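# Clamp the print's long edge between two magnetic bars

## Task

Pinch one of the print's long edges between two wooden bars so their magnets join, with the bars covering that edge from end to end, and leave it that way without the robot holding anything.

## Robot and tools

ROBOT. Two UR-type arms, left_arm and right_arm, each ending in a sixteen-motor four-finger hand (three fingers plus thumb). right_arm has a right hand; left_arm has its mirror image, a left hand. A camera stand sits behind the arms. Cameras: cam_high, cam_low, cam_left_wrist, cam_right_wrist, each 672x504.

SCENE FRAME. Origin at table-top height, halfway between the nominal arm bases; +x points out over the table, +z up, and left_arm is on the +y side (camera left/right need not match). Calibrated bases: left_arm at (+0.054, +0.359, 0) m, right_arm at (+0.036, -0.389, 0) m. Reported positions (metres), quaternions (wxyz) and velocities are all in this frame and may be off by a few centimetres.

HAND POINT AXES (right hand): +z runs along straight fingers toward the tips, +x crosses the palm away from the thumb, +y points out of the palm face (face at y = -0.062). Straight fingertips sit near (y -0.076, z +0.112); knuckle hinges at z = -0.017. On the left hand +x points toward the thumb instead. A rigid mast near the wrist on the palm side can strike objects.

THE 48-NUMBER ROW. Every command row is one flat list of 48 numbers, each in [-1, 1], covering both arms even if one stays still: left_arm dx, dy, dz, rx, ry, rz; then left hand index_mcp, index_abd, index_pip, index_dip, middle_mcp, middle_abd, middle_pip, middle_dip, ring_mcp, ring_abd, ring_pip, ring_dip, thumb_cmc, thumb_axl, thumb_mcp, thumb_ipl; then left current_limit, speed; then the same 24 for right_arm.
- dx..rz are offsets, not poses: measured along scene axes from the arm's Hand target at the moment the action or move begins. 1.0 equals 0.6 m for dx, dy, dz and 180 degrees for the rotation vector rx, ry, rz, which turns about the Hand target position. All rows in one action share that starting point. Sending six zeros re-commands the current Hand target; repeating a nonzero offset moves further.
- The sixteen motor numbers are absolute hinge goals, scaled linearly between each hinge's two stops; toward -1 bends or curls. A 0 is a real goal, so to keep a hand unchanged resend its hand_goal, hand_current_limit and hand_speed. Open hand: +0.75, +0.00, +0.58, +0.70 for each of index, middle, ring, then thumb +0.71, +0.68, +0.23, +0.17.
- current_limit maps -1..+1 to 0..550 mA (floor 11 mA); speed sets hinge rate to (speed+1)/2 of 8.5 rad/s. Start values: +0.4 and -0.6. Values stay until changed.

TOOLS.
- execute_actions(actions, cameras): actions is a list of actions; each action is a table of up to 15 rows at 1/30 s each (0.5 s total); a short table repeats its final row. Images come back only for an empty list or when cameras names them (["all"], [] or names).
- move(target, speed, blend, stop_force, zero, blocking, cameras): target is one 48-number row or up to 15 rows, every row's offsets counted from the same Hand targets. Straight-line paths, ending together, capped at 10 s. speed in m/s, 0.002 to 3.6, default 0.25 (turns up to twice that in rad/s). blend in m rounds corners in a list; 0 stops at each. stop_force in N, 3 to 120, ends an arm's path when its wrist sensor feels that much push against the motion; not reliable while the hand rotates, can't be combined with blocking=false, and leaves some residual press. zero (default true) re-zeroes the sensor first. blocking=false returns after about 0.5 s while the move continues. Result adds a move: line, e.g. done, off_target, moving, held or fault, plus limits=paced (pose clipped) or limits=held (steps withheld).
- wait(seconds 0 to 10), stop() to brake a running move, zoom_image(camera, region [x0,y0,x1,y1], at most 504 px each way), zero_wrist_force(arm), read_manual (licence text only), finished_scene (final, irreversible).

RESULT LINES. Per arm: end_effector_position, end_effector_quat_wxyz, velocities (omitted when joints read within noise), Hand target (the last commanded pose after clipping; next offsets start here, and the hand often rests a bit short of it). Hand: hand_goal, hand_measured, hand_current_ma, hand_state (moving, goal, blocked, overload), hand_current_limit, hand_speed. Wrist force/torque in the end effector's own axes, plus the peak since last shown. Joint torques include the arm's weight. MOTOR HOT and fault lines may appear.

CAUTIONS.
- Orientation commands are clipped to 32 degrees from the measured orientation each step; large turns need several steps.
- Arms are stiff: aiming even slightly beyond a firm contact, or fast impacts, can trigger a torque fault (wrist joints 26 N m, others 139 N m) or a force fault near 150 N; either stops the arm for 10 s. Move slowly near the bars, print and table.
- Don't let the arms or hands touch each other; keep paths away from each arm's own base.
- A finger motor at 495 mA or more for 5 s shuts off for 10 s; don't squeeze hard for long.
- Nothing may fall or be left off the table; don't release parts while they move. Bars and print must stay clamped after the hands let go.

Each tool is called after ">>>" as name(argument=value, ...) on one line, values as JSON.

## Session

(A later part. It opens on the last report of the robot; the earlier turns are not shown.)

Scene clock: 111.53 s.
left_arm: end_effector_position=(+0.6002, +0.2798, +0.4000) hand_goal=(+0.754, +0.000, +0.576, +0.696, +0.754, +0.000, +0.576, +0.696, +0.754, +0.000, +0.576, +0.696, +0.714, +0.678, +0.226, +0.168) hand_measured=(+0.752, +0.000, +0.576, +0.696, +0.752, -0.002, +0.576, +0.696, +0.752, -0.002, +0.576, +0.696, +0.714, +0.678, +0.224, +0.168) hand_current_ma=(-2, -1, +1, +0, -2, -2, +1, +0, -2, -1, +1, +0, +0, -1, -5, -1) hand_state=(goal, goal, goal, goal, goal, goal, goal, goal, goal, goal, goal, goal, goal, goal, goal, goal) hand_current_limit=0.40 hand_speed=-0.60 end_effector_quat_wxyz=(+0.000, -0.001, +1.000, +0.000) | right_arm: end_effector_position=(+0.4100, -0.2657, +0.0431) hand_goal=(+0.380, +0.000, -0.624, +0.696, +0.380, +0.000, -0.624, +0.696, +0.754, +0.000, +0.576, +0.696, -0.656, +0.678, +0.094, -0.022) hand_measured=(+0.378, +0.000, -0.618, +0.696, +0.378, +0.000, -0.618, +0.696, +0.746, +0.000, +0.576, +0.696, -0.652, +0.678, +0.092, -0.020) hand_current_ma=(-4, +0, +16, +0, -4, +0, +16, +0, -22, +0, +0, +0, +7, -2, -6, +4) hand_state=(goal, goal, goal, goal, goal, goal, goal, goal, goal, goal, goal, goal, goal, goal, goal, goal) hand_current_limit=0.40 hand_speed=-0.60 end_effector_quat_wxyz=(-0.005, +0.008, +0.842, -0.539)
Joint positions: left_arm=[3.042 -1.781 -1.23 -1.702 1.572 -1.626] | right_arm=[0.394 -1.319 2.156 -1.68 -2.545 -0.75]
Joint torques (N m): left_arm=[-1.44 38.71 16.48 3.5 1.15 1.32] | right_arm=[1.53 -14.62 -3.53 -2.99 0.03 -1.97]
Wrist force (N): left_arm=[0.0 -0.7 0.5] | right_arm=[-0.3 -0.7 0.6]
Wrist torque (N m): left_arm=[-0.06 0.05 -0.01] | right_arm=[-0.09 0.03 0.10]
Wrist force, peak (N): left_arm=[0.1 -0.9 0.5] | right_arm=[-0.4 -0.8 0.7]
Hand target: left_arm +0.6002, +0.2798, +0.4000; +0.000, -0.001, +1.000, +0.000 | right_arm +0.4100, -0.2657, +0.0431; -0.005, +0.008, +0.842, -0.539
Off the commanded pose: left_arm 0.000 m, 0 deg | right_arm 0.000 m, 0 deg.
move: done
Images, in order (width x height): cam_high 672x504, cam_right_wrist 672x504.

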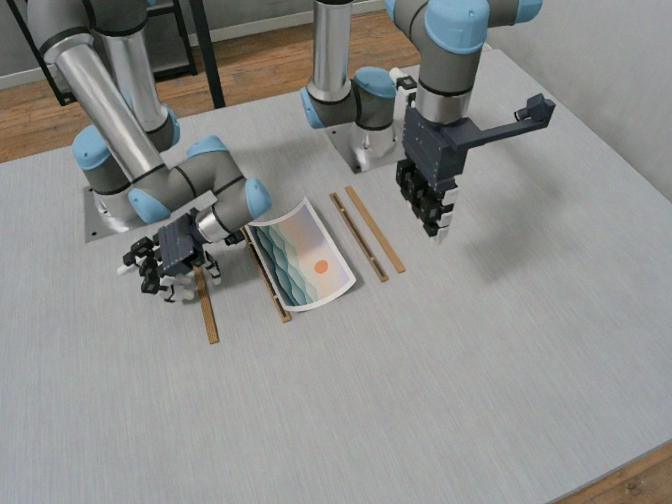

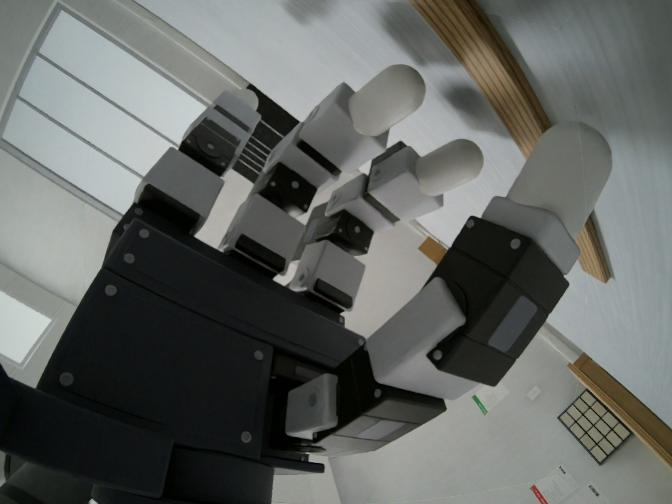

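>>> move(target=[0,0,0,0,0,0,0.754,0,0.576,0.696,0.754,0,0.576,0.696,0.754,0,0.576,0.696,0.714,0.678,0.226,0.168,0.4,-0.6,0,0,-0.0225,0,0,0,0.3795,0,-0.6248,0.6957,0.3795,0,-0.6248,0.6957,0.754,0,0.576,0.696,-0.657,0.678,0.0944,-0.0227,0.4,-0.6], speed=0.02, stop_force=4, cameras=["cam_high", "cam_right_wrist"])

>>> zoom_image(camera="cam_high", region=[130, 200, 250, 320])

>>> zoom_image(camera="cam_right_wrist", region=[320, 0, 672, 264])

Scene clock: 113.70 s.
left_arm: end_effector_position=(+0.6002, +0.2798, +0.4000) hand_goal=(+0.754, +0.000, +0.576, +0.696, +0.754, +0.000, +0.576, +0.696, +0.754, +0.000, +0.576, +0.696, +0.714, +0.678, +0.226, +0.168) hand_measured=(+0.752, +0.000, +0.576, +0.696, +0.752, -0.002, +0.576, +0.696, +0.752, -0.002, +0.576, +0.696, +0.714, +0.678, +0.224, +0.168) hand_current_ma=(-2, -1, +1, +0, -2, -2, +1, +0, -2, -1, +1, +0, +0, -1, -5, -1) hand_state=(goal, goal, goal, goal, goal, goal, goal, goal, goal, goal, goal, goal, goal, goal, goal, goal) hand_current_limit=0.40 hand_speed=-0.60 end_effector_quat_wxyz=(+0.000, -0.001, +1.000, +0.000) | right_arm: end_effector_position=(+0.4100, -0.2657, +0.0296) hand_goal=(+0.380, +0.000, -0.624, +0.696, +0.380, +0.000, -0.624, +0.696, +0.754, +0.000, +0.576, +0.696, -0.656, +0.678, +0.094, -0.022) hand_measured=(+0.378, +0.000, -0.618, +0.696, +0.378, +0.000, -0.618, +0.696, +0.746, +0.000, +0.576, +0.696, -0.652, +0.678, +0.092, -0.020) hand_current_ma=(-4, +0, +16, +0, -4, +0, +16, +0, -22, +0, +0, +0, +7, -2, -6, +4) hand_state=(goal, goal, goal, goal, goal, goal, goal, goal, goal, goal, goal, goal, goal, goal, goal, goal) hand_current_limit=0.40 hand_speed=-0.60 end_effector_quat_wxyz=(-0.005, +0.008, +0.842, -0.539)
Joint positions: left_arm=[3.042 -1.781 -1.23 -1.702 1.572 -1.626] | right_arm=[0.394 -1.29 2.168 -1.72 -2.545 -0.75]
Joint torques (N m): left_arm=[0.93 38.93 15.6 3.58 1.19 1.12] | right_arm=[-9.35 -14.13 -2.86 -3.11 -2.33 -1.95]
Wrist force (N): left_arm=[0.1 -0.7 0.4] | right_arm=[-0.3 -0.4 0.7]
Wrist torque (N m): left_arm=[-0.06 0.03 0.00] | right_arm=[-0.07 0.03 0.10]
Wrist force, peak (N): left_arm=[0.2 -0.8 0.5] | right_arm=[-0.5 -0.6 0.7]
Hand target: left_arm +0.6002, +0.2798, +0.4000; +0.000, -0.001, +1.000, +0.000 | right_arm +0.4100, -0.2657, +0.0296; -0.005, +0.008, +0.842, -0.539
Off the commanded pose: left_arm 0.000 m, 0 deg | right_arm 0.000 m, 0 deg.
move: done
Images, in order (width x height): cam_high 672x504, cam_right_wrist 672x504.

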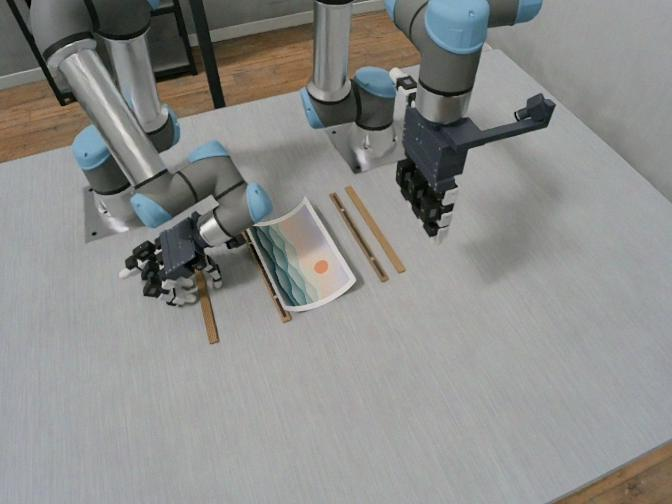

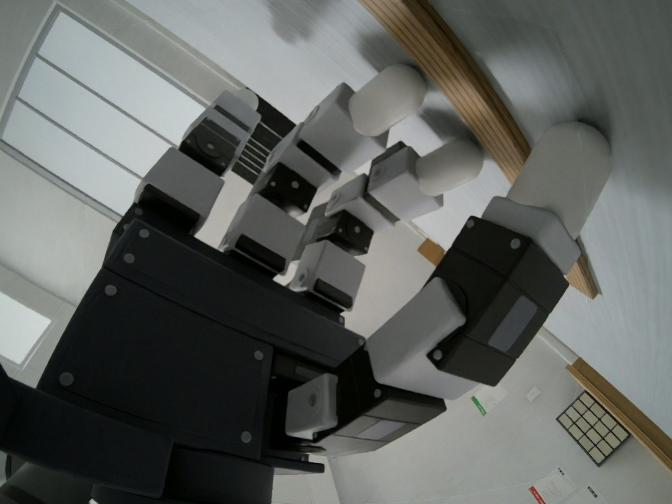

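Scaled by 4.200 from the camera's 672x504 image, which has a finer 960x720 frame.

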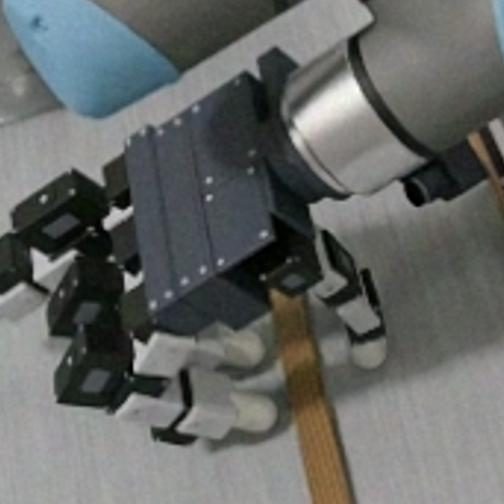

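Scaled by 1.432 from the camera's 672x504 image, which has a finer 960x720 frame.

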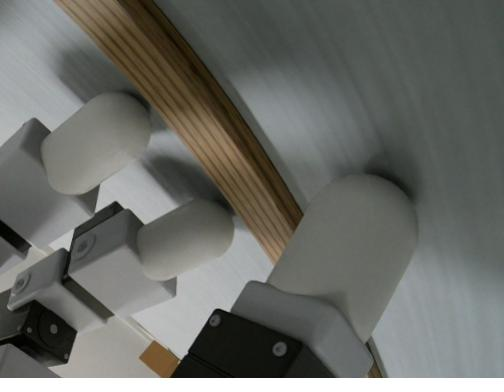

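>>> move(target=[[0,0,0,0,0,0,0.754,0,0.576,0.696,0.754,0,0.576,0.696,0.754,0,0.576,0.696,0.714,0.678,0.226,0.168,0.4,-0.6,0,0,0,0,0,0,0.2096,0,-0.5299,0.6957,0.2096,0,-0.5299,0.6957,0.754,0,0.576,0.696,-0.657,0.678,0.0944,-0.0227,0.2,-0.9],[0,0,0,0,0,0,0.754,0,0.576,0.696,0.754,0,0.576,0.696,0.754,0,0.576,0.696,0.714,0.678,0.226,0.168,0.4,-0.6,0,0,0,0,0,0,0.0493,0,-0.4058,0.6957,0.0493,0,-0.4058,0.6957,0.754,0,0.576,0.696,-0.657,0.678,0.0944,-0.0227,0.2,-0.9]], speed=0.05, cameras=["cam_high", "cam_right_wrist"])

>>> zoom_image(camera="cam_right_wrist", region=[320, 0, 672, 264])

Scene clock: 119.33 s.
left_arm: end_effector_position=(+0.6002, +0.2798, +0.4000) hand_goal=(+0.754, +0.000, +0.576, +0.696, +0.754, +0.000, +0.576, +0.696, +0.754, +0.000, +0.576, +0.696, +0.714, +0.678, +0.226, +0.168) hand_measured=(+0.752, +0.000, +0.576, +0.696, +0.752, -0.002, +0.576, +0.696, +0.752, -0.002, +0.576, +0.696, +0.714, +0.678, +0.224, +0.168) hand_current_ma=(-2, -1, +1, +0, -2, -2, +1, +0, -2, -1, +1, +0, +0, -1, -5, -1) hand_state=(goal, goal, goal, goal, goal, goal, goal, goal, goal, goal, goal, goal, goal, goal, goal, goal) hand_current_limit=0.40 hand_speed=-0.60 end_effector_quat_wxyz=(+0.000, -0.001, +1.000, +0.000) | right_arm: end_effector_position=(+0.4100, -0.2657, +0.0296) hand_goal=(+0.050, +0.000, -0.406, +0.696, +0.050, +0.000, -0.406, +0.696, +0.754, +0.000, +0.576, +0.696, -0.656, +0.678, +0.094, -0.022) hand_measured=(+0.052, +0.000, -0.408, +0.694, +0.052, +0.000, -0.406, +0.694, +0.746, +0.000, +0.576, +0.696, -0.652, +0.678, +0.092, -0.020) hand_current_ma=(+4, +0, -2, -6, +5, +0, -2, -6, -22, +0, +0, +0, +7, -2, -6, +4) hand_state=(goal, goal, goal, goal, goal, goal, goal, goal, goal, goal, goal, goal, goal, goal, goal, goal) hand_current_limit=0.20 hand_speed=-0.90 end_effector_quat_wxyz=(-0.005, +0.008, +0.842, -0.539)
Joint positions: left_arm=[3.042 -1.781 -1.23 -1.702 1.572 -1.626] | right_arm=[0.394 -1.29 2.168 -1.721 -2.545 -0.75]
Joint torques (N m): left_arm=[1.71 38.93 15.69 3.44 0.99 0.8] | right_arm=[-8.49 -15.14 -3.37 -3.12 1.34 -1.83]
Wrist force (N): left_arm=[0.1 -0.7 0.3] | right_arm=[-0.3 -0.7 0.7]
Wrist torque (N m): left_arm=[-0.04 0.04 -0.01] | right_arm=[-0.05 0.03 0.10]
Wrist force, peak (N): left_arm=[0.2 -0.8 0.6] | right_arm=[-0.3 -11.0 0.3]
Hand target: left_arm +0.6002, +0.2798, +0.4000; +0.000, -0.001, +1.000, +0.000 | right_arm +0.4100, -0.2657, +0.0296; -0.005, +0.008, +0.842, -0.539
Off the commanded pose: left_arm 0.000 m, 0 deg | right_arm 0.000 m, 0 deg.
move: done
Images, in order (width x height): cam_high 672x504, cam_right_wrist 672x504.

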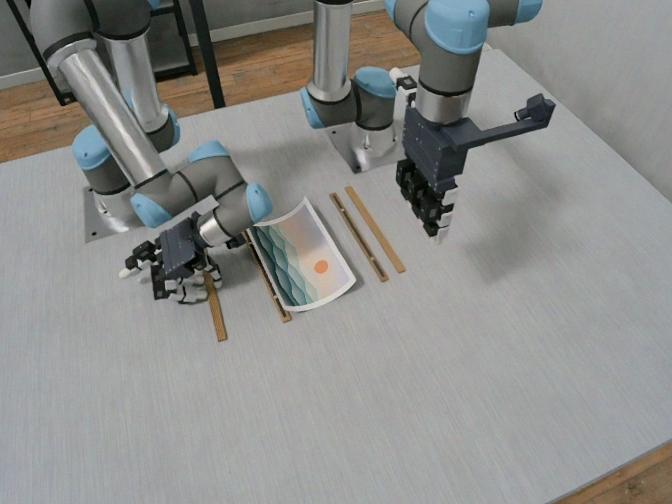

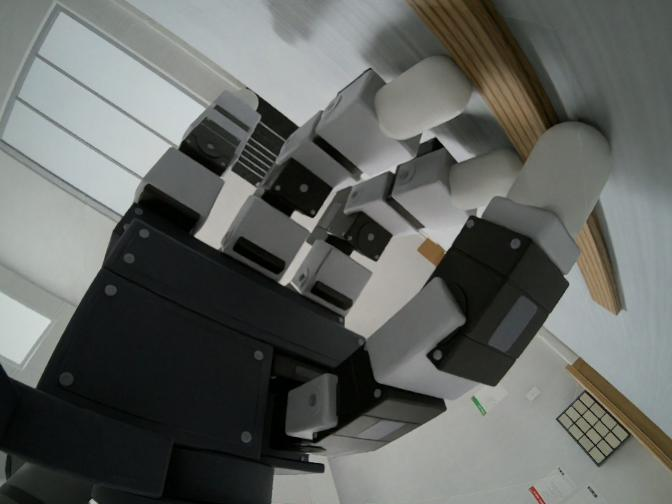

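Scaled by 1.432 from the camera's 672x504 image, which has a finer 960x720 frame.

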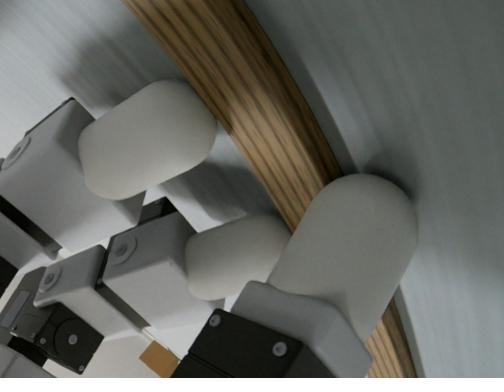

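>>> move(target=[0,0,0,0,0,0,0.754,0,0.576,0.696,0.754,0,0.576,0.696,0.754,0,0.576,0.696,0.714,0.678,0.226,0.168,0.4,-0.6,0,0,0,0,0,0,-0.0548,0,-0.3095,0.6957,-0.0548,0,-0.3095,0.6957,0.754,0,0.576,0.696,-0.657,0.678,0.063,-0.0486,0.2,-0.9], speed=0.05, cameras=["cam_high", "cam_right_wrist"])

>>> zoom_image(camera="cam_right_wrist", region=[320, 0, 672, 264])

Scene clock: 120.60 s.
left_arm: end_effector_position=(+0.6002, +0.2798, +0.4000) hand_goal=(+0.754, +0.000, +0.576, +0.696, +0.754, +0.000, +0.576, +0.696, +0.754, +0.000, +0.576, +0.696, +0.714, +0.678, +0.226, +0.168) hand_measured=(+0.752, +0.000, +0.576, +0.696, +0.752, -0.002, +0.576, +0.696, +0.752, -0.002, +0.576, +0.696, +0.714, +0.678, +0.224, +0.168) hand_current_ma=(-2, -1, +1, +0, -2, -2, +1, +0, -2, -1, +1, +0, +0, -1, -5, -1) hand_state=(goal, goal, goal, goal, goal, goal, goal, goal, goal, goal, goal, goal, goal, goal, goal, goal) hand_current_limit=0.40 hand_speed=-0.60 end_effector_quat_wxyz=(+0.000, -0.001, +1.000, +0.000) | right_arm: end_effector_position=(+0.4100, -0.2657, +0.0296) hand_goal=(-0.054, +0.000, -0.310, +0.696, -0.054, +0.000, -0.310, +0.696, +0.754, +0.000, +0.576, +0.696, -0.656, +0.678, +0.064, -0.048) hand_measured=(-0.014, +0.000, -0.340, +0.690, -0.012, +0.000, -0.340, +0.690, +0.746, +0.000, +0.576, +0.696, -0.652, +0.678, +0.108, -0.026) hand_current_ma=(+155, +0, -97, -14, +159, +0, -97, -13, -22, +0, +0, +0, +7, -1, +211, +101) hand_state=(blocked, goal, blocked, goal, blocked, goal, blocked, goal, goal, goal, goal, goal, goal, goal, blocked, blocked) hand_current_limit=0.20 hand_speed=-0.90 end_effector_quat_wxyz=(-0.005, +0.008, +0.842, -0.539)
Joint positions: left_arm=[3.042 -1.781 -1.23 -1.702 1.572 -1.626] | right_arm=[0.394 -1.29 2.168 -1.721 -2.545 -0.75]
Joint torques (N m): left_arm=[0.03 38.77 16.71 3.65 0.79 0.75] | right_arm=[-9.82 -13.05 -3.71 -3 1.38 -2.08]
Wrist force (N): left_arm=[0.3 -0.5 0.2] | right_arm=[-0.5 -10.6 0.0]
Wrist torque (N m): left_arm=[-0.02 0.01 0.01] | right_arm=[-0.48 0.06 0.05]
Wrist force, peak (N): left_arm=[0.2 -0.8 0.4] | right_arm=[-0.5 -10.9 -0.1]
Hand target: left_arm +0.6002, +0.2798, +0.4000; +0.000, -0.001, +1.000, +0.000 | right_arm +0.4100, -0.2657, +0.0296; -0.005, +0.008, +0.842, -0.539
Off the commanded pose: left_arm 0.000 m, 0 deg | right_arm 0.000 m, 0 deg.
move: done
Images, in order (width x height): cam_high 672x504, cam_right_wrist 672x504.

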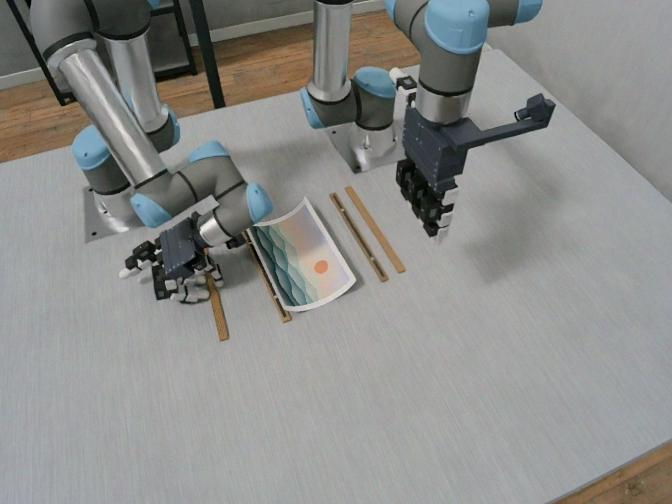

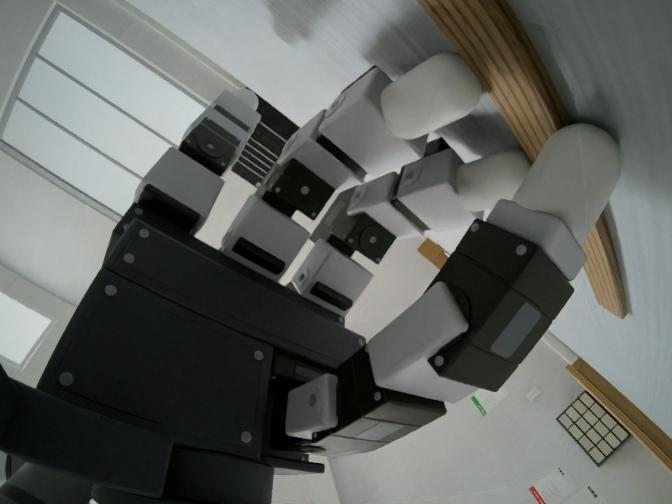

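Scaled by 1.432 from the camera's 672x504 image, which has a finer 960x720 frame.

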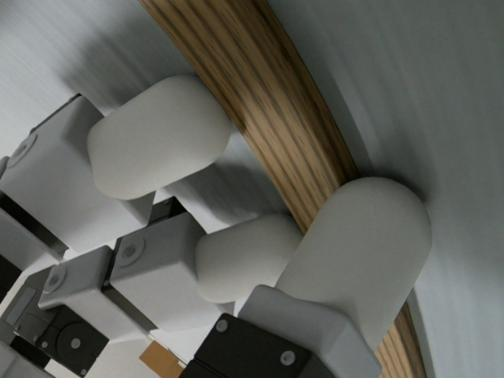

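>>> move(target=[0,0,0,0,0,0,0.754,0,0.576,0.696,0.754,0,0.576,0.696,0.754,0,0.576,0.696,0.714,0.678,0.226,0.168,0.4,-0.6,0,0,0.02,0,0,0,-0.0548,0,-0.3095,0.6957,-0.0548,0,-0.3095,0.6957,0.754,0,0.576,0.696,-0.657,0.678,0.063,-0.0486,0.2,-0.9], speed=0.02, cameras=["cam_high", "cam_right_wrist"])

>>> zoom_image(camera="cam_right_wrist", region=[320, 0, 672, 264])

>>> zoom_image(camera="cam_high", region=[150, 230, 270, 350])

Scene clock: 122.67 s.
left_arm: end_effector_position=(+0.6002, +0.2798, +0.4000) hand_goal=(+0.754, +0.000, +0.576, +0.696, +0.754, +0.000, +0.576, +0.696, +0.754, +0.000, +0.576, +0.696, +0.714, +0.678, +0.226, +0.168) hand_measured=(+0.752, +0.000, +0.576, +0.696, +0.752, -0.002, +0.576, +0.696, +0.752, -0.002, +0.576, +0.696, +0.714, +0.678, +0.224, +0.168) hand_current_ma=(-2, -1, +1, +0, -2, -2, +1, +0, -2, -1, +1, +0, +0, -1, -5, -1) hand_state=(goal, goal, goal, goal, goal, goal, goal, goal, goal, goal, goal, goal, goal, goal, goal, goal) hand_current_limit=0.40 hand_speed=-0.60 end_effector_quat_wxyz=(+0.000, -0.001, +1.000, +0.000) | right_arm: end_effector_position=(+0.4100, -0.2657, +0.0415) hand_goal=(-0.054, +0.000, -0.310, +0.696, -0.054, +0.000, -0.310, +0.696, +0.754, +0.000, +0.576, +0.696, -0.656, +0.678, +0.064, -0.048) hand_measured=(-0.052, +0.002, -0.310, +0.694, -0.052, +0.002, -0.308, +0.694, +0.746, +0.000, +0.576, +0.696, -0.654, +0.678, +0.066, -0.046) hand_current_ma=(+7, +2, +2, -2, +6, +2, +3, -2, -22, +0, +0, +0, +6, -1, +5, +9) hand_state=(goal, goal, goal, goal, goal, goal, goal, goal, goal, goal, goal, goal, goal, goal, goal, goal) hand_current_limit=0.20 hand_speed=-0.90 end_effector_quat_wxyz=(-0.006, +0.008, +0.842, -0.539)
Joint positions: left_arm=[3.042 -1.781 -1.23 -1.702 1.572 -1.626] | right_arm=[0.394 -1.316 2.158 -1.685 -2.545 -0.75]
Joint torques (N m): left_arm=[-0.6 37.47 17.3 3.62 0.93 0.87] | right_arm=[-7.62 -36.95 -29.5 0.82 0.3 0.89]
Wrist force (N): left_arm=[0.0 -0.8 0.2] | right_arm=[-0.4 -0.5 0.5]
Wrist torque (N m): left_arm=[-0.06 0.05 -0.02] | right_arm=[-0.03 0.06 0.09]
Wrist force, peak (N): left_arm=[0.5 -0.7 0.6] | right_arm=[-0.2 -10.8 -0.1]
Hand target: left_arm +0.6002, +0.2798, +0.4000; +0.000, -0.001, +1.000, +0.000 | right_arm +0.4100, -0.2657, +0.0416; -0.005, +0.008, +0.842, -0.539
Off the commanded pose: left_arm 0.000 m, 0 deg | right_arm 0.000 m, 0 deg.
move: done
Images, in order (width x height): cam_high 672x504, cam_right_wrist 672x504.

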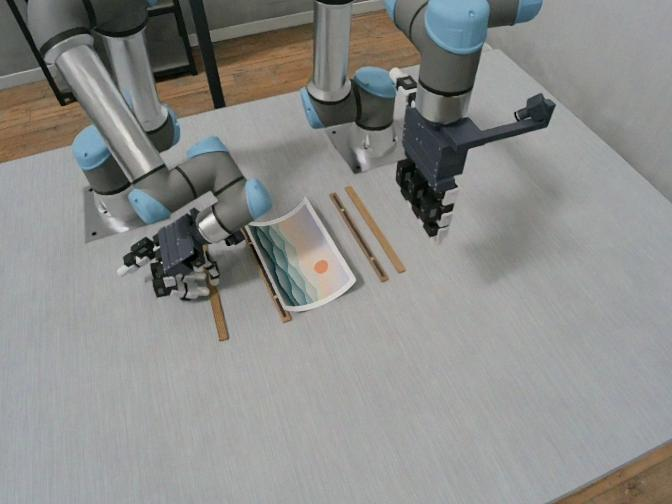

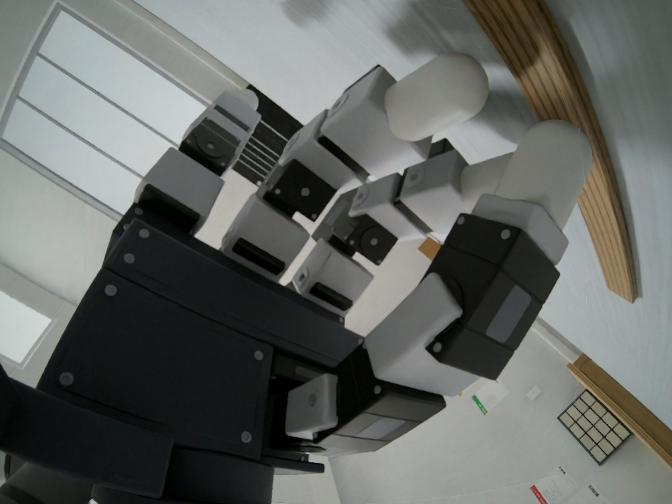

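Scaled by 1.432 from the camera's 672x504 image, which has a finer 960x720 frame.

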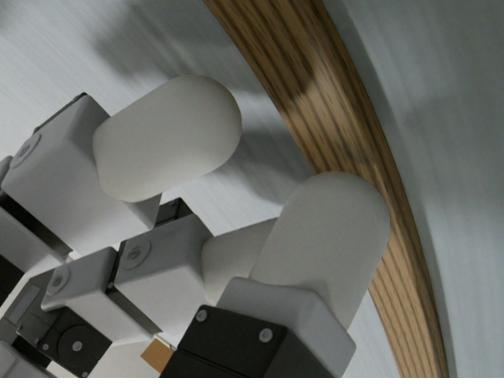

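Scaled by 4.200 from the camera's 672x504 image, which has a finer 960x720 frame.

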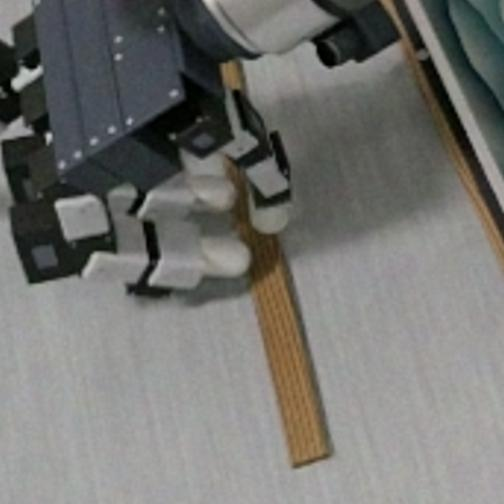

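>>> move(target=[[0,0,0,0,0,0,0.754,0,0.576,0.696,0.754,0,0.576,0.696,0.754,0,0.576,0.696,0.714,0.678,0.226,0.168,0.4,-0.6,0,0,0.025,0,0,0,0.2699,0,-0.5679,0.6957,0.2699,0,-0.5679,0.6957,0.754,0,0.576,0.696,-0.657,0.678,0.0944,-0.0227,0.2,-0.8],[0,0,0,0,0,0,0.754,0,0.576,0.696,0.754,0,0.576,0.696,0.754,0,0.576,0.696,0.714,0.678,0.226,0.168,0.4,-0.6,0,0.0125,0.025,0,0,0,0.2699,0,-0.5679,0.6957,0.2699,0,-0.5679,0.6957,0.754,0,0.576,0.696,-0.657,0.678,0.0944,-0.0227,0.2,-0.8],[0,0,0,0,0,0,0.754,0,0.576,0.696,0.754,0,0.576,0.696,0.754,0,0.576,0.696,0.714,0.678,0.226,0.168,0.4,-0.6,0,0.0125,-0.0215,0,0,0,0.2699,0,-0.5679,0.6957,0.2699,0,-0.5679,0.6957,0.754,0,0.576,0.696,-0.657,0.678,0.0944,-0.0227,0.2,-0.8]], speed=[0.03, 0.03, 0.02], cameras=["cam_high", "cam_right_wrist"])

>>> zoom_image(camera="cam_right_wrist", region=[320, 0, 672, 264])

Scene clock: 143.57 s.
left_arm: end_effector_position=(+0.6002, +0.2798, +0.4000) hand_goal=(+0.754, +0.000, +0.576, +0.696, +0.754, +0.000, +0.576, +0.696, +0.754, +0.000, +0.576, +0.696, +0.714, +0.678, +0.226, +0.168) hand_measured=(+0.752, +0.000, +0.576, +0.696, +0.752, -0.002, +0.576, +0.696, +0.752, -0.002, +0.576, +0.696, +0.714, +0.678, +0.224, +0.168) hand_current_ma=(-2, -1, +1, +0, -2, -2, +1, +0, -2, -1, +1, +0, +0, -1, -5, -1) hand_state=(goal, goal, goal, goal, goal, goal, goal, goal, goal, goal, goal, goal, goal, goal, goal, goal) hand_current_limit=0.40 hand_speed=-0.60 end_effector_quat_wxyz=(+0.000, -0.001, +1.000, +0.000) | right_arm: end_effector_position=(+0.4100, -0.2582, +0.0288) hand_goal=(+0.270, +0.000, -0.568, +0.696, +0.270, +0.000, -0.568, +0.696, +0.754, +0.000, +0.576, +0.696, -0.656, +0.678, +0.094, -0.022) hand_measured=(+0.264, +0.002, -0.566, +0.694, +0.264, +0.002, -0.564, +0.694, +0.746, +0.000, +0.576, +0.696, -0.654, +0.678, +0.090, -0.024) hand_current_ma=(-18, +2, +5, -2, -18, +2, +7, -2, -22, +0, +0, +0, +6, -1, -11, -7) hand_state=(goal, goal, goal, goal, goal, goal, moving, goal, goal, goal, goal, goal, goal, goal, goal, goal) hand_current_limit=0.20 hand_speed=-0.80 end_effector_quat_wxyz=(-0.005, +0.008, +0.842, -0.539)
Joint positions: left_arm=[3.042 -1.781 -1.23 -1.702 1.572 -1.626] | right_arm=[0.409 -1.28 2.151 -1.697 -2.535 -0.73]
Joint torques (N m): left_arm=[2.59 40.81 17.46 3.54 0.9 0.48] | right_arm=[7.69 -15.57 -2.78 -2.83 0.99 -0.41]
Wrist force (N): left_arm=[0.3 -0.4 0.3] | right_arm=[-0.1 -2.0 0.3]
Wrist torque (N m): left_arm=[-0.01 0.02 0.01] | right_arm=[-0.09 0.04 -0.02]
Wrist force, peak (N): left_arm=[0.4 -0.9 0.6] | right_arm=[-0.1 -2.0 0.3]
Hand target: left_arm +0.6002, +0.2798, +0.4000; +0.000, -0.001, +1.000, +0.000 | right_arm +0.4100, -0.2582, +0.0287; -0.005, +0.008, +0.842, -0.539
Off the commanded pose: left_arm 0.000 m, 0 deg | right_arm 0.000 m, 0 deg.
move: done
Images, in order (width x height): cam_high 672x504, cam_right_wrist 672x504.

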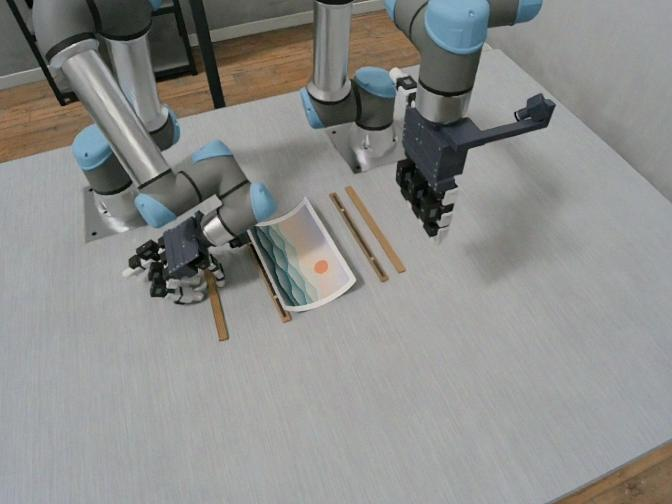

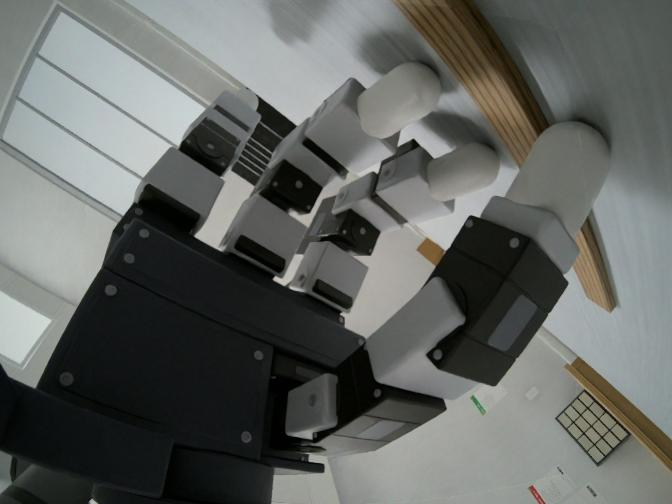

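Scaled by 1.432 from the camera's 672x504 image, which has a finer 960x720 frame.

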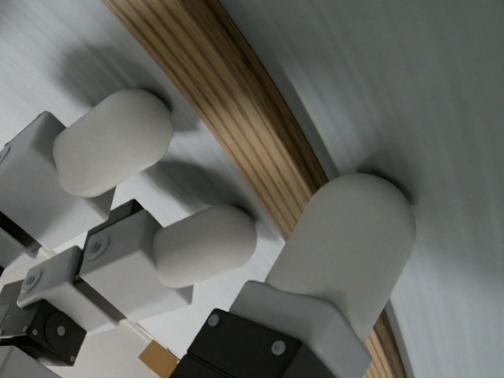

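>>> move(target=[[0,0,0,0,0,0,0.754,0,0.576,0.696,0.754,0,0.576,0.696,0.754,0,0.576,0.696,0.714,0.678,0.226,0.168,0.4,-0.6,0,0,0,0,0,0,0.08,0,-0.43,0.6957,0.08,0,-0.43,0.6957,0.754,0,0.576,0.696,-0.657,0.678,0.0944,-0.0227,0.6,-0.85],[0,0,0,0,0,0,0.754,0,0.576,0.696,0.754,0,0.576,0.696,0.754,0,0.576,0.696,0.714,0.678,0.226,0.168,0.4,-0.6,0,0,0,0,0,0,-0.0548,0,-0.3095,0.6957,-0.0548,0,-0.3095,0.6957,0.754,0,0.576,0.696,-0.657,0.678,-0.0382,0.0086,0.7,-0.85]], speed=0.02, cameras=["cam_right_wrist"])

>>> move(target=[0,0,0,0,0,0,0.754,0,0.576,0.696,0.754,0,0.576,0.696,0.754,0,0.576,0.696,0.714,0.678,0.226,0.168,0.4,-0.6,0,0,0.025,0,0,0,-0.0548,0,-0.3095,0.6957,-0.0548,0,-0.3095,0.6957,0.754,0,0.576,0.696,-0.657,0.678,-0.0382,0.0086,0.7,-0.85], speed=0.02, cameras=["cam_high", "cam_right_wrist"])

>>> zoom_image(camera="cam_right_wrist", region=[320, 0, 672, 264])

Scene clock: 145.53 s.
left_arm: end_effector_position=(+0.6002, +0.2798, +0.4000) hand_goal=(+0.754, +0.000, +0.576, +0.696, +0.754, +0.000, +0.576, +0.696, +0.754, +0.000, +0.576, +0.696, +0.714, +0.678, +0.226, +0.168) hand_measured=(+0.752, +0.000, +0.576, +0.696, +0.752, -0.002, +0.576, +0.696, +0.752, -0.002, +0.576, +0.696, +0.714, +0.678, +0.224, +0.168) hand_current_ma=(-2, -1, +1, +0, -2, -2, +1, +0, -2, -1, +1, +0, +0, -1, -5, -1) hand_state=(goal, goal, goal, goal, goal, goal, goal, goal, goal, goal, goal, goal, goal, goal, goal, goal) hand_current_limit=0.40 hand_speed=-0.60 end_effector_quat_wxyz=(+0.000, -0.001, +1.000, +0.000) | right_arm: end_effector_position=(+0.4100, -0.2582, +0.0287) hand_goal=(-0.054, +0.000, -0.310, +0.696, -0.054, +0.000, -0.310, +0.696, +0.754, +0.000, +0.576, +0.696, -0.656, +0.678, -0.038, +0.008) hand_measured=(+0.024, +0.000, -0.376, +0.684, +0.024, +0.000, -0.376, +0.684, +0.746, +0.000, +0.576, +0.696, -0.654, +0.678, +0.070, +0.018) hand_current_ma=(+329, +0, -251, -36, +333, +0, -252, -36, -22, +0, +0, +0, +5, -1, +467, +44) hand_state=(blocked, goal, blocked, goal, blocked, goal, blocked, goal, goal, goal, goal, goal, goal, goal, blocked, goal) hand_current_limit=0.70 hand_speed=-0.85 end_effector_quat_wxyz=(-0.005, +0.008, +0.842, -0.539)
Joint positions: left_arm=[3.042 -1.781 -1.23 -1.702 1.572 -1.626] | right_arm=[0.409 -1.28 2.151 -1.698 -2.535 -0.73]
Joint torques (N m): left_arm=[3.21 39.48 17.31 3.23 0.63 0.49] | right_arm=[-4.54 -14.54 -3.85 -2.32 1.13 -1.91]
Wrist force (N): left_arm=[0.1 -0.5 0.4] | right_arm=[-0.4 -30.6 -1.5]
Wrist torque (N m): left_arm=[-0.02 0.03 0.00] | right_arm=[-1.50 0.05 -0.10]
Wrist force, peak (N): left_arm=[0.3 -0.7 0.4] | right_arm=[-0.6 -30.6 -1.7]
Hand target: left_arm +0.6002, +0.2798, +0.4000; +0.000, -0.001, +1.000, +0.000 | right_arm +0.4100, -0.2582, +0.0287; -0.005, +0.008, +0.842, -0.539
Off the commanded pose: left_arm 0.000 m, 0 deg | right_arm 0.000 m, 0 deg.
move: done
Images, in order (width x height): cam_right_wrist 672x504.

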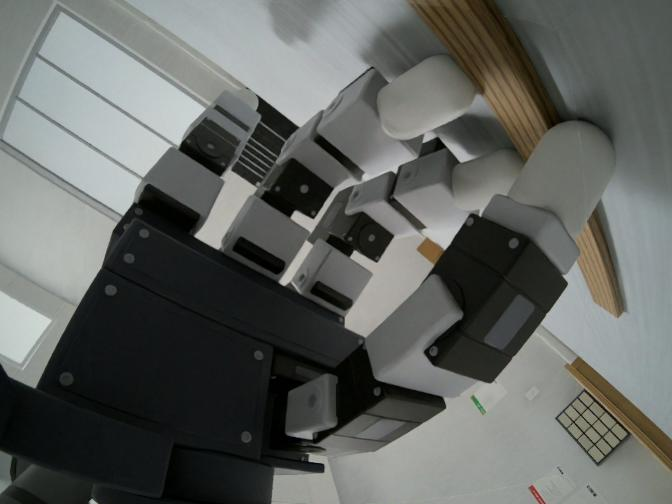

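Scene clock: 146.67 s.
left_arm: end_effector_position=(+0.6002, +0.2798, +0.4000) hand_goal=(+0.754, +0.000, +0.576, +0.696, +0.754, +0.000, +0.576, +0.696, +0.754, +0.000, +0.576, +0.696, +0.714, +0.678, +0.226, +0.168) hand_measured=(+0.752, +0.000, +0.576, +0.696, +0.752, -0.002, +0.576, +0.696, +0.752, -0.002, +0.576, +0.696, +0.714, +0.678, +0.224, +0.168) hand_current_ma=(-2, -1, +1, +0, -2, -2, +1, +0, -2, -1, +1, +0, +0, -1, -5, -1) hand_state=(goal, goal, goal, goal, goal, goal, goal, goal, goal, goal, goal, goal, goal, goal, goal, goal) hand_current_limit=0.40 hand_speed=-0.60 end_effector_quat_wxyz=(+0.000, -0.001, +1.000, +0.000) | right_arm: end_effector_position=(+0.4100, -0.2582, +0.0436) hand_goal=(-0.054, +0.000, -0.310, +0.696, -0.054, +0.000, -0.310, +0.696, +0.754, +0.000, +0.576, +0.696, -0.656, +0.678, -0.038, +0.008) hand_measured=(-0.052, +0.002, -0.306, +0.696, -0.052, +0.000, -0.306, +0.696, +0.746, +0.000, +0.576, +0.696, -0.656, +0.678, -0.036, +0.010) hand_current_ma=(+7, +2, +8, +0, +6, +2, +10, +0, -22, +0, +0, +0, +2, -1, +8, +9) hand_state=(goal, goal, goal, goal, goal, goal, goal, goal, goal, goal, goal, goal, goal, goal, goal, goal) hand_current_limit=0.70 hand_speed=-0.85 end_effector_quat_wxyz=(-0.006, +0.008, +0.842, -0.539)
Joint positions: left_arm=[3.042 -1.781 -1.23 -1.702 1.572 -1.626] | right_arm=[0.409 -1.311 2.139 -1.654 -2.535 -0.73]
Joint torques (N m): left_arm=[2.73 38.41 17.96 3.56 0.95 0.62] | right_arm=[-8.18 -37.11 -27.96 0.65 -1.23 0.69]
Wrist force (N): left_arm=[0.3 -0.5 0.5] | right_arm=[-0.6 -0.5 0.4]
Wrist torque (N m): left_arm=[-0.03 0.00 0.01] | right_arm=[-0.01 0.08 -0.03]
Wrist force, peak (N): left_arm=[0.4 -0.8 0.7] | right_arm=[-0.5 -30.4 -1.5]
Hand target: left_arm +0.6002, +0.2798, +0.4000; +0.000, -0.001, +1.000, +0.000 | right_arm +0.4100, -0.2582, +0.0437; -0.005, +0.008, +0.842, -0.539
Off the commanded pose: left_arm 0.000 m, 0 deg | right_arm 0.000 m, 0 deg.
move: done
Images, in order (width x height): cam_high 672x504, cam_right_wrist 672x504.

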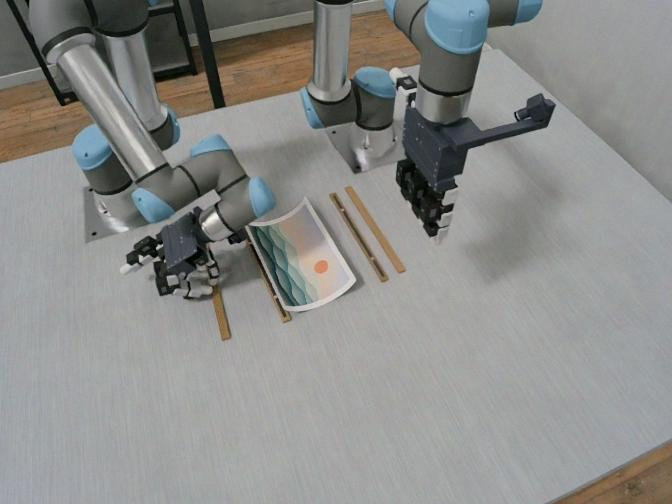

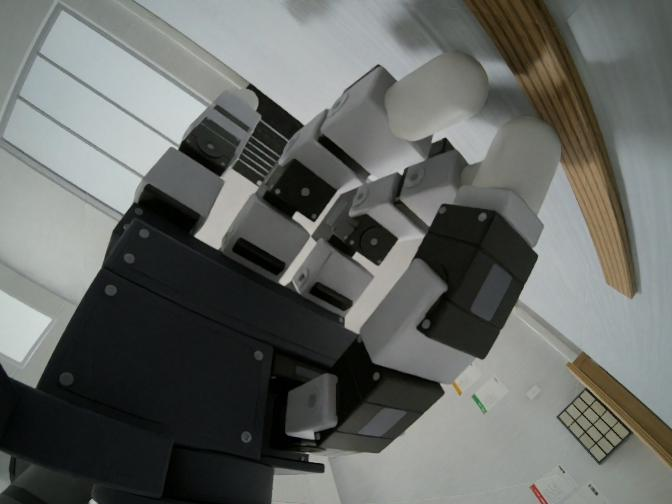

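Scaled by 1.432 from the camera's 672x504 image, which has a finer 960x720 frame.

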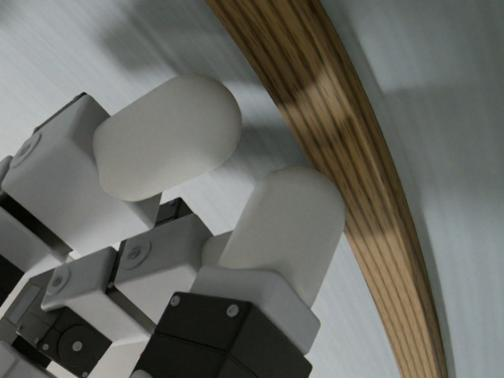

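>>> move(target=[[0,0,0,0,0,0,0.754,0,0.576,0.696,0.754,0,0.576,0.696,0.754,0,0.576,0.696,0.714,0.678,0.226,0.168,0.4,-0.6,0,0,0.3438,0,0,0,-0.0548,0,-0.3095,0.6957,-0.0548,0,-0.3095,0.6957,0.754,0,0.576,0.696,-0.657,0.678,-0.0382,0.0086,0.4,-0.7],[0,0,0,0,0,0,0.754,0,0.576,0.696,0.754,0,0.576,0.696,0.754,0,0.576,0.696,0.714,0.678,0.226,0.168,0.4,-0.6,0.2193,0.0803,0.2605,0.1083,-0.1113,-0.485,0.8904,0.233,0.9416,0.8696,0.8904,-0.233,0.9416,0.8696,1,-0.3,1,1,0.714,0.678,0.226,0.168,0.4,-0.7]], speed=[0.1, 0.3], cameras=["all"])

Scene clock: 173.70 s.
left_arm: end_effector_position=(+0.6002, +0.2798, +0.4000) hand_goal=(+0.754, +0.000, +0.576, +0.696, +0.754, +0.000, +0.576, +0.696, +0.754, +0.000, +0.576, +0.696, +0.714, +0.678, +0.226, +0.168) hand_measured=(+0.752, +0.000, +0.576, +0.696, +0.752, -0.002, +0.576, +0.696, +0.752, -0.002, +0.576, +0.696, +0.714, +0.678, +0.224, +0.168) hand_current_ma=(-2, -1, +1, +0, -2, -2, +1, +0, -2, -1, +1, +0, +0, -1, -5, -1) hand_state=(goal, goal, goal, goal, goal, goal, goal, goal, goal, goal, goal, goal, goal, goal, goal, goal) hand_current_limit=0.40 hand_speed=-0.60 end_effector_quat_wxyz=(+0.000, -0.001, +1.000, +0.000) | right_arm: end_effector_position=(+0.5416, -0.2100, +0.2000) hand_goal=(+0.890, +0.234, +0.942, +0.870, +0.890, -0.232, +0.942, +0.870, +1.000, -0.300, +1.000, +1.000, +0.714, +0.678, +0.226, +0.168) hand_measured=(+0.870, +0.230, +0.934, +0.868, +0.870, -0.228, +0.934, +0.868, +0.980, -0.296, +0.992, +0.996, +0.700, +0.678, +0.216, +0.164) hand_current_ma=(-69, -10, -22, -6, -64, +9, -23, -6, -69, +10, -23, -9, -46, -1, -35, -13) hand_state=(blocked, goal, goal, goal, goal, goal, goal, goal, blocked, goal, goal, goal, goal, goal, goal, goal) hand_current_limit=0.40 hand_speed=-0.70 end_effector_quat_wxyz=(-0.241, +0.664, +0.665, -0.242)
Joint positions: left_arm=[3.042 -1.781 -1.23 -1.702 1.572 -1.626] | right_arm=[0.105 -1.225 1.399 -1.051 -1.498 0.089]
Joint torques (N m): left_arm=[5.58 38.57 18.69 3.72 0.41 -0.15] | right_arm=[-11.21 -47.33 -8.58 -2.51 2.22 2.25]
Wrist force (N): left_arm=[0.2 -0.8 0.2] | right_arm=[-0.3 0.0 0.4]
Wrist torque (N m): left_arm=[-0.05 0.02 0.01] | right_arm=[-0.09 0.07 -0.08]
Wrist force, peak (N): left_arm=[0.2 -0.9 0.6] | right_arm=[-0.7 -1.5 0.4]
Hand target: left_arm +0.6002, +0.2798, +0.4000; +0.000, -0.001, +1.000, +0.000 | right_arm +0.5416, -0.2100, +0.2000; -0.241, +0.664, +0.665, -0.242
Off the commanded pose: left_arm 0.000 m, 0 deg | right_arm 0.000 m, 0 deg.
move: done

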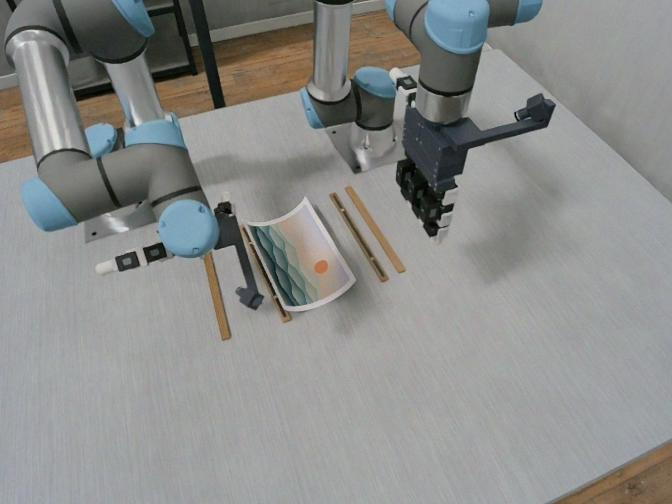

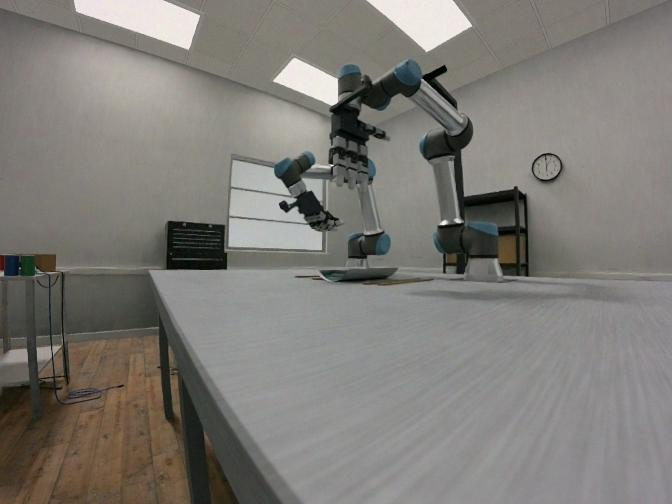

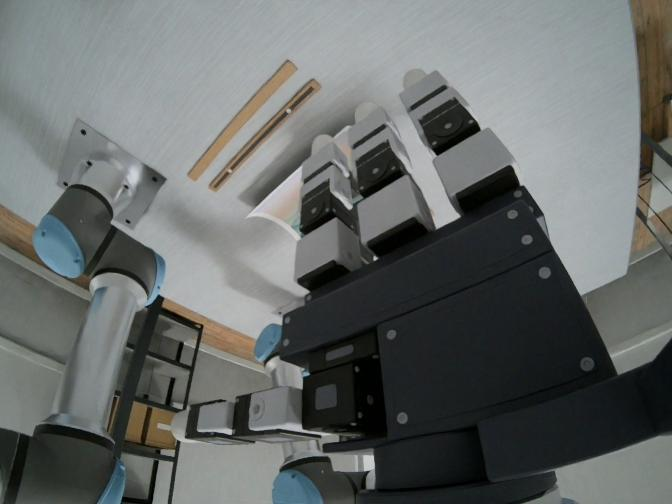

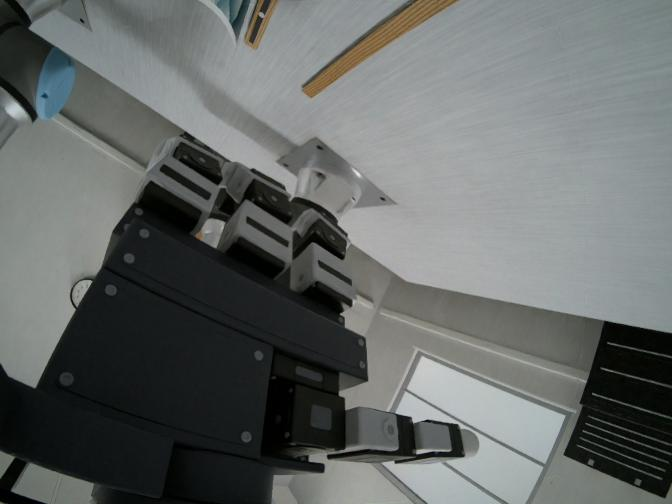

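>>> move(target=[0,0,0,0,0,0,0.754,0,0.576,0.696,0.754,0,0.576,0.696,0.754,0,0.576,0.696,0.714,0.678,0.226,0.168,0.4,-0.6,0,0.0045,-0.2833,0,0,-0.0056,0.91,0.233,0.95,0.8696,0.91,-0.233,0.95,0.8696,1,-0.3,1,1,0.714,0.678,0.226,0.168,0.4,-0.7], speed=0.15, cameras=["cam_high", "cam_low", "cam_right_wrist"])

>>> zoom_image(camera="cam_high", region=[130, 180, 290, 340])

>>> zoom_image(camera="cam_right_wrist", region=[100, 0, 500, 260])

>>> zoom_image(camera="cam_low", region=[250, 220, 410, 300])

Scene clock: 179.87 s.
left_arm: end_effector_position=(+0.6002, +0.2798, +0.4000) hand_goal=(+0.754, +0.000, +0.576, +0.696, +0.754, +0.000, +0.576, +0.696, +0.754, +0.000, +0.576, +0.696, +0.714, +0.678, +0.226, +0.168) hand_measured=(+0.752, +0.000, +0.576, +0.696, +0.752, -0.002, +0.576, +0.696, +0.752, -0.002, +0.576, +0.696, +0.714, +0.678, +0.224, +0.168) hand_current_ma=(-2, -1, +1, +0, -2, -2, +1, +0, -2, -1, +1, +0, +0, -1, -5, -1) hand_state=(goal, goal, goal, goal, goal, goal, goal, goal, goal, goal, goal, goal, goal, goal, goal, goal) hand_current_limit=0.40 hand_speed=-0.60 end_effector_quat_wxyz=(+0.000, -0.001, +1.000, +0.000) | right_arm: end_effector_position=(+0.5416, -0.2073, +0.0301) hand_goal=(+0.910, +0.234, +0.950, +0.870, +0.910, -0.232, +0.950, +0.870, +1.000, -0.300, +1.000, +1.000, +0.714, +0.678, +0.226, +0.168) hand_measured=(+0.890, +0.230, +0.942, +0.868, +0.892, -0.228, +0.942, +0.868, +0.980, -0.296, +0.992, +0.996, +0.700, +0.678, +0.216, +0.164) hand_current_ma=(-68, -10, -21, -6, -63, +9, -22, -6, -67, +10, -22, -9, -44, -1, -34, -13) hand_state=(blocked, goal, goal, goal, goal, goal, goal, goal, goal, goal, goal, goal, goal, goal, goal, goal) hand_current_limit=0.40 hand_speed=-0.70 end_effector_quat_wxyz=(-0.243, +0.670, +0.659, -0.240)
Joint positions: left_arm=[3.042 -1.781 -1.23 -1.702 1.572 -1.626] | right_arm=[0.107 -1.077 1.649 -1.45 -1.486 0.104]
Joint torques (N m): left_arm=[8.12 38.83 17.28 3.68 0.26 -0.04] | right_arm=[11.06 -26.58 -6.37 -2.25 2.53 2.42]
Wrist force (N): left_arm=[-0.1 -0.5 0.1] | right_arm=[-0.4 0.2 0.3]
Wrist torque (N m): left_arm=[0.00 0.06 -0.03] | right_arm=[-0.09 0.08 -0.08]
Wrist force, peak (N): left_arm=[0.0 -0.6 0.8] | right_arm=[-0.5 0.9 1.0]
Hand target: left_arm +0.6002, +0.2798, +0.4000; +0.000, -0.001, +1.000, +0.000 | right_arm +0.5416, -0.2073, +0.0300; -0.243, +0.670, +0.659, -0.240
Off the commanded pose: left_arm 0.000 m, 0 deg | right_arm 0.000 m, 0 deg.
move: done
Images, in order (width x height): cam_high 672x504, cam_low 672x504, cam_right_wrist 672x504.

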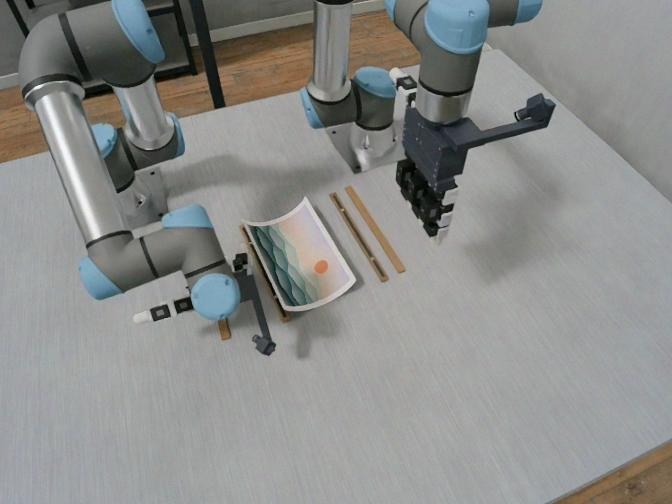

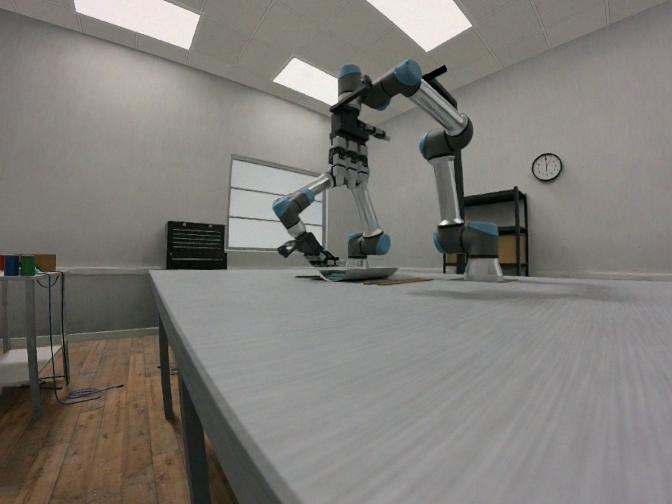

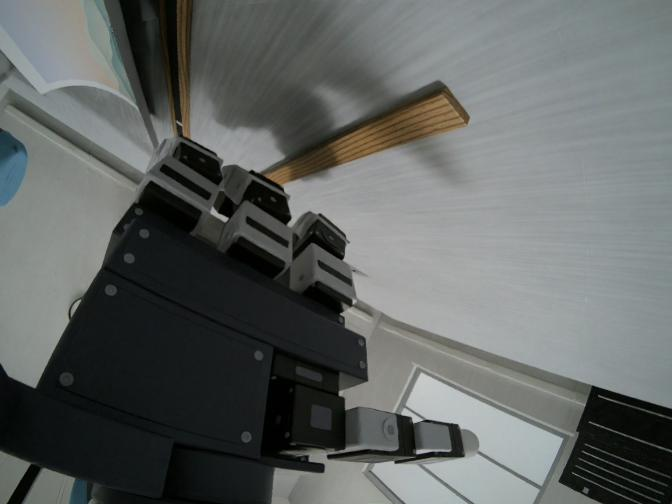

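Scaled by 3.150 from the camera's 672x504 image, which has a finer 960x720 frame.

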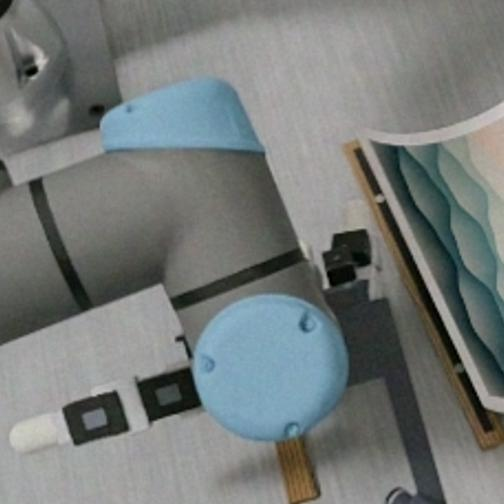

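Scaled by 1.260 from the camera's 672x504 image, which has a finer 960x720 frame.

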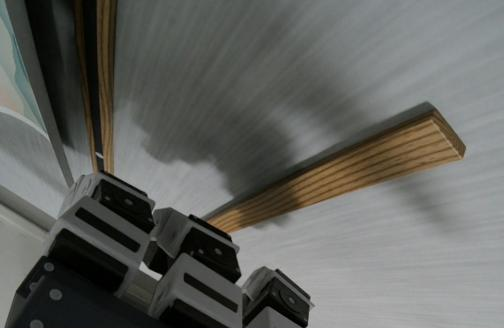

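Scaled by 3.150 from the camera's 672x504 image, which has a finer 960x720 frame.

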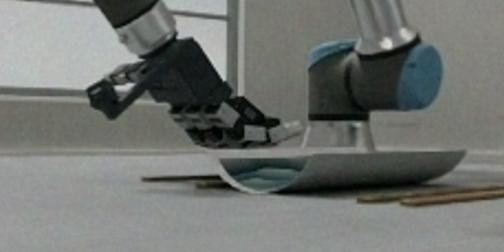

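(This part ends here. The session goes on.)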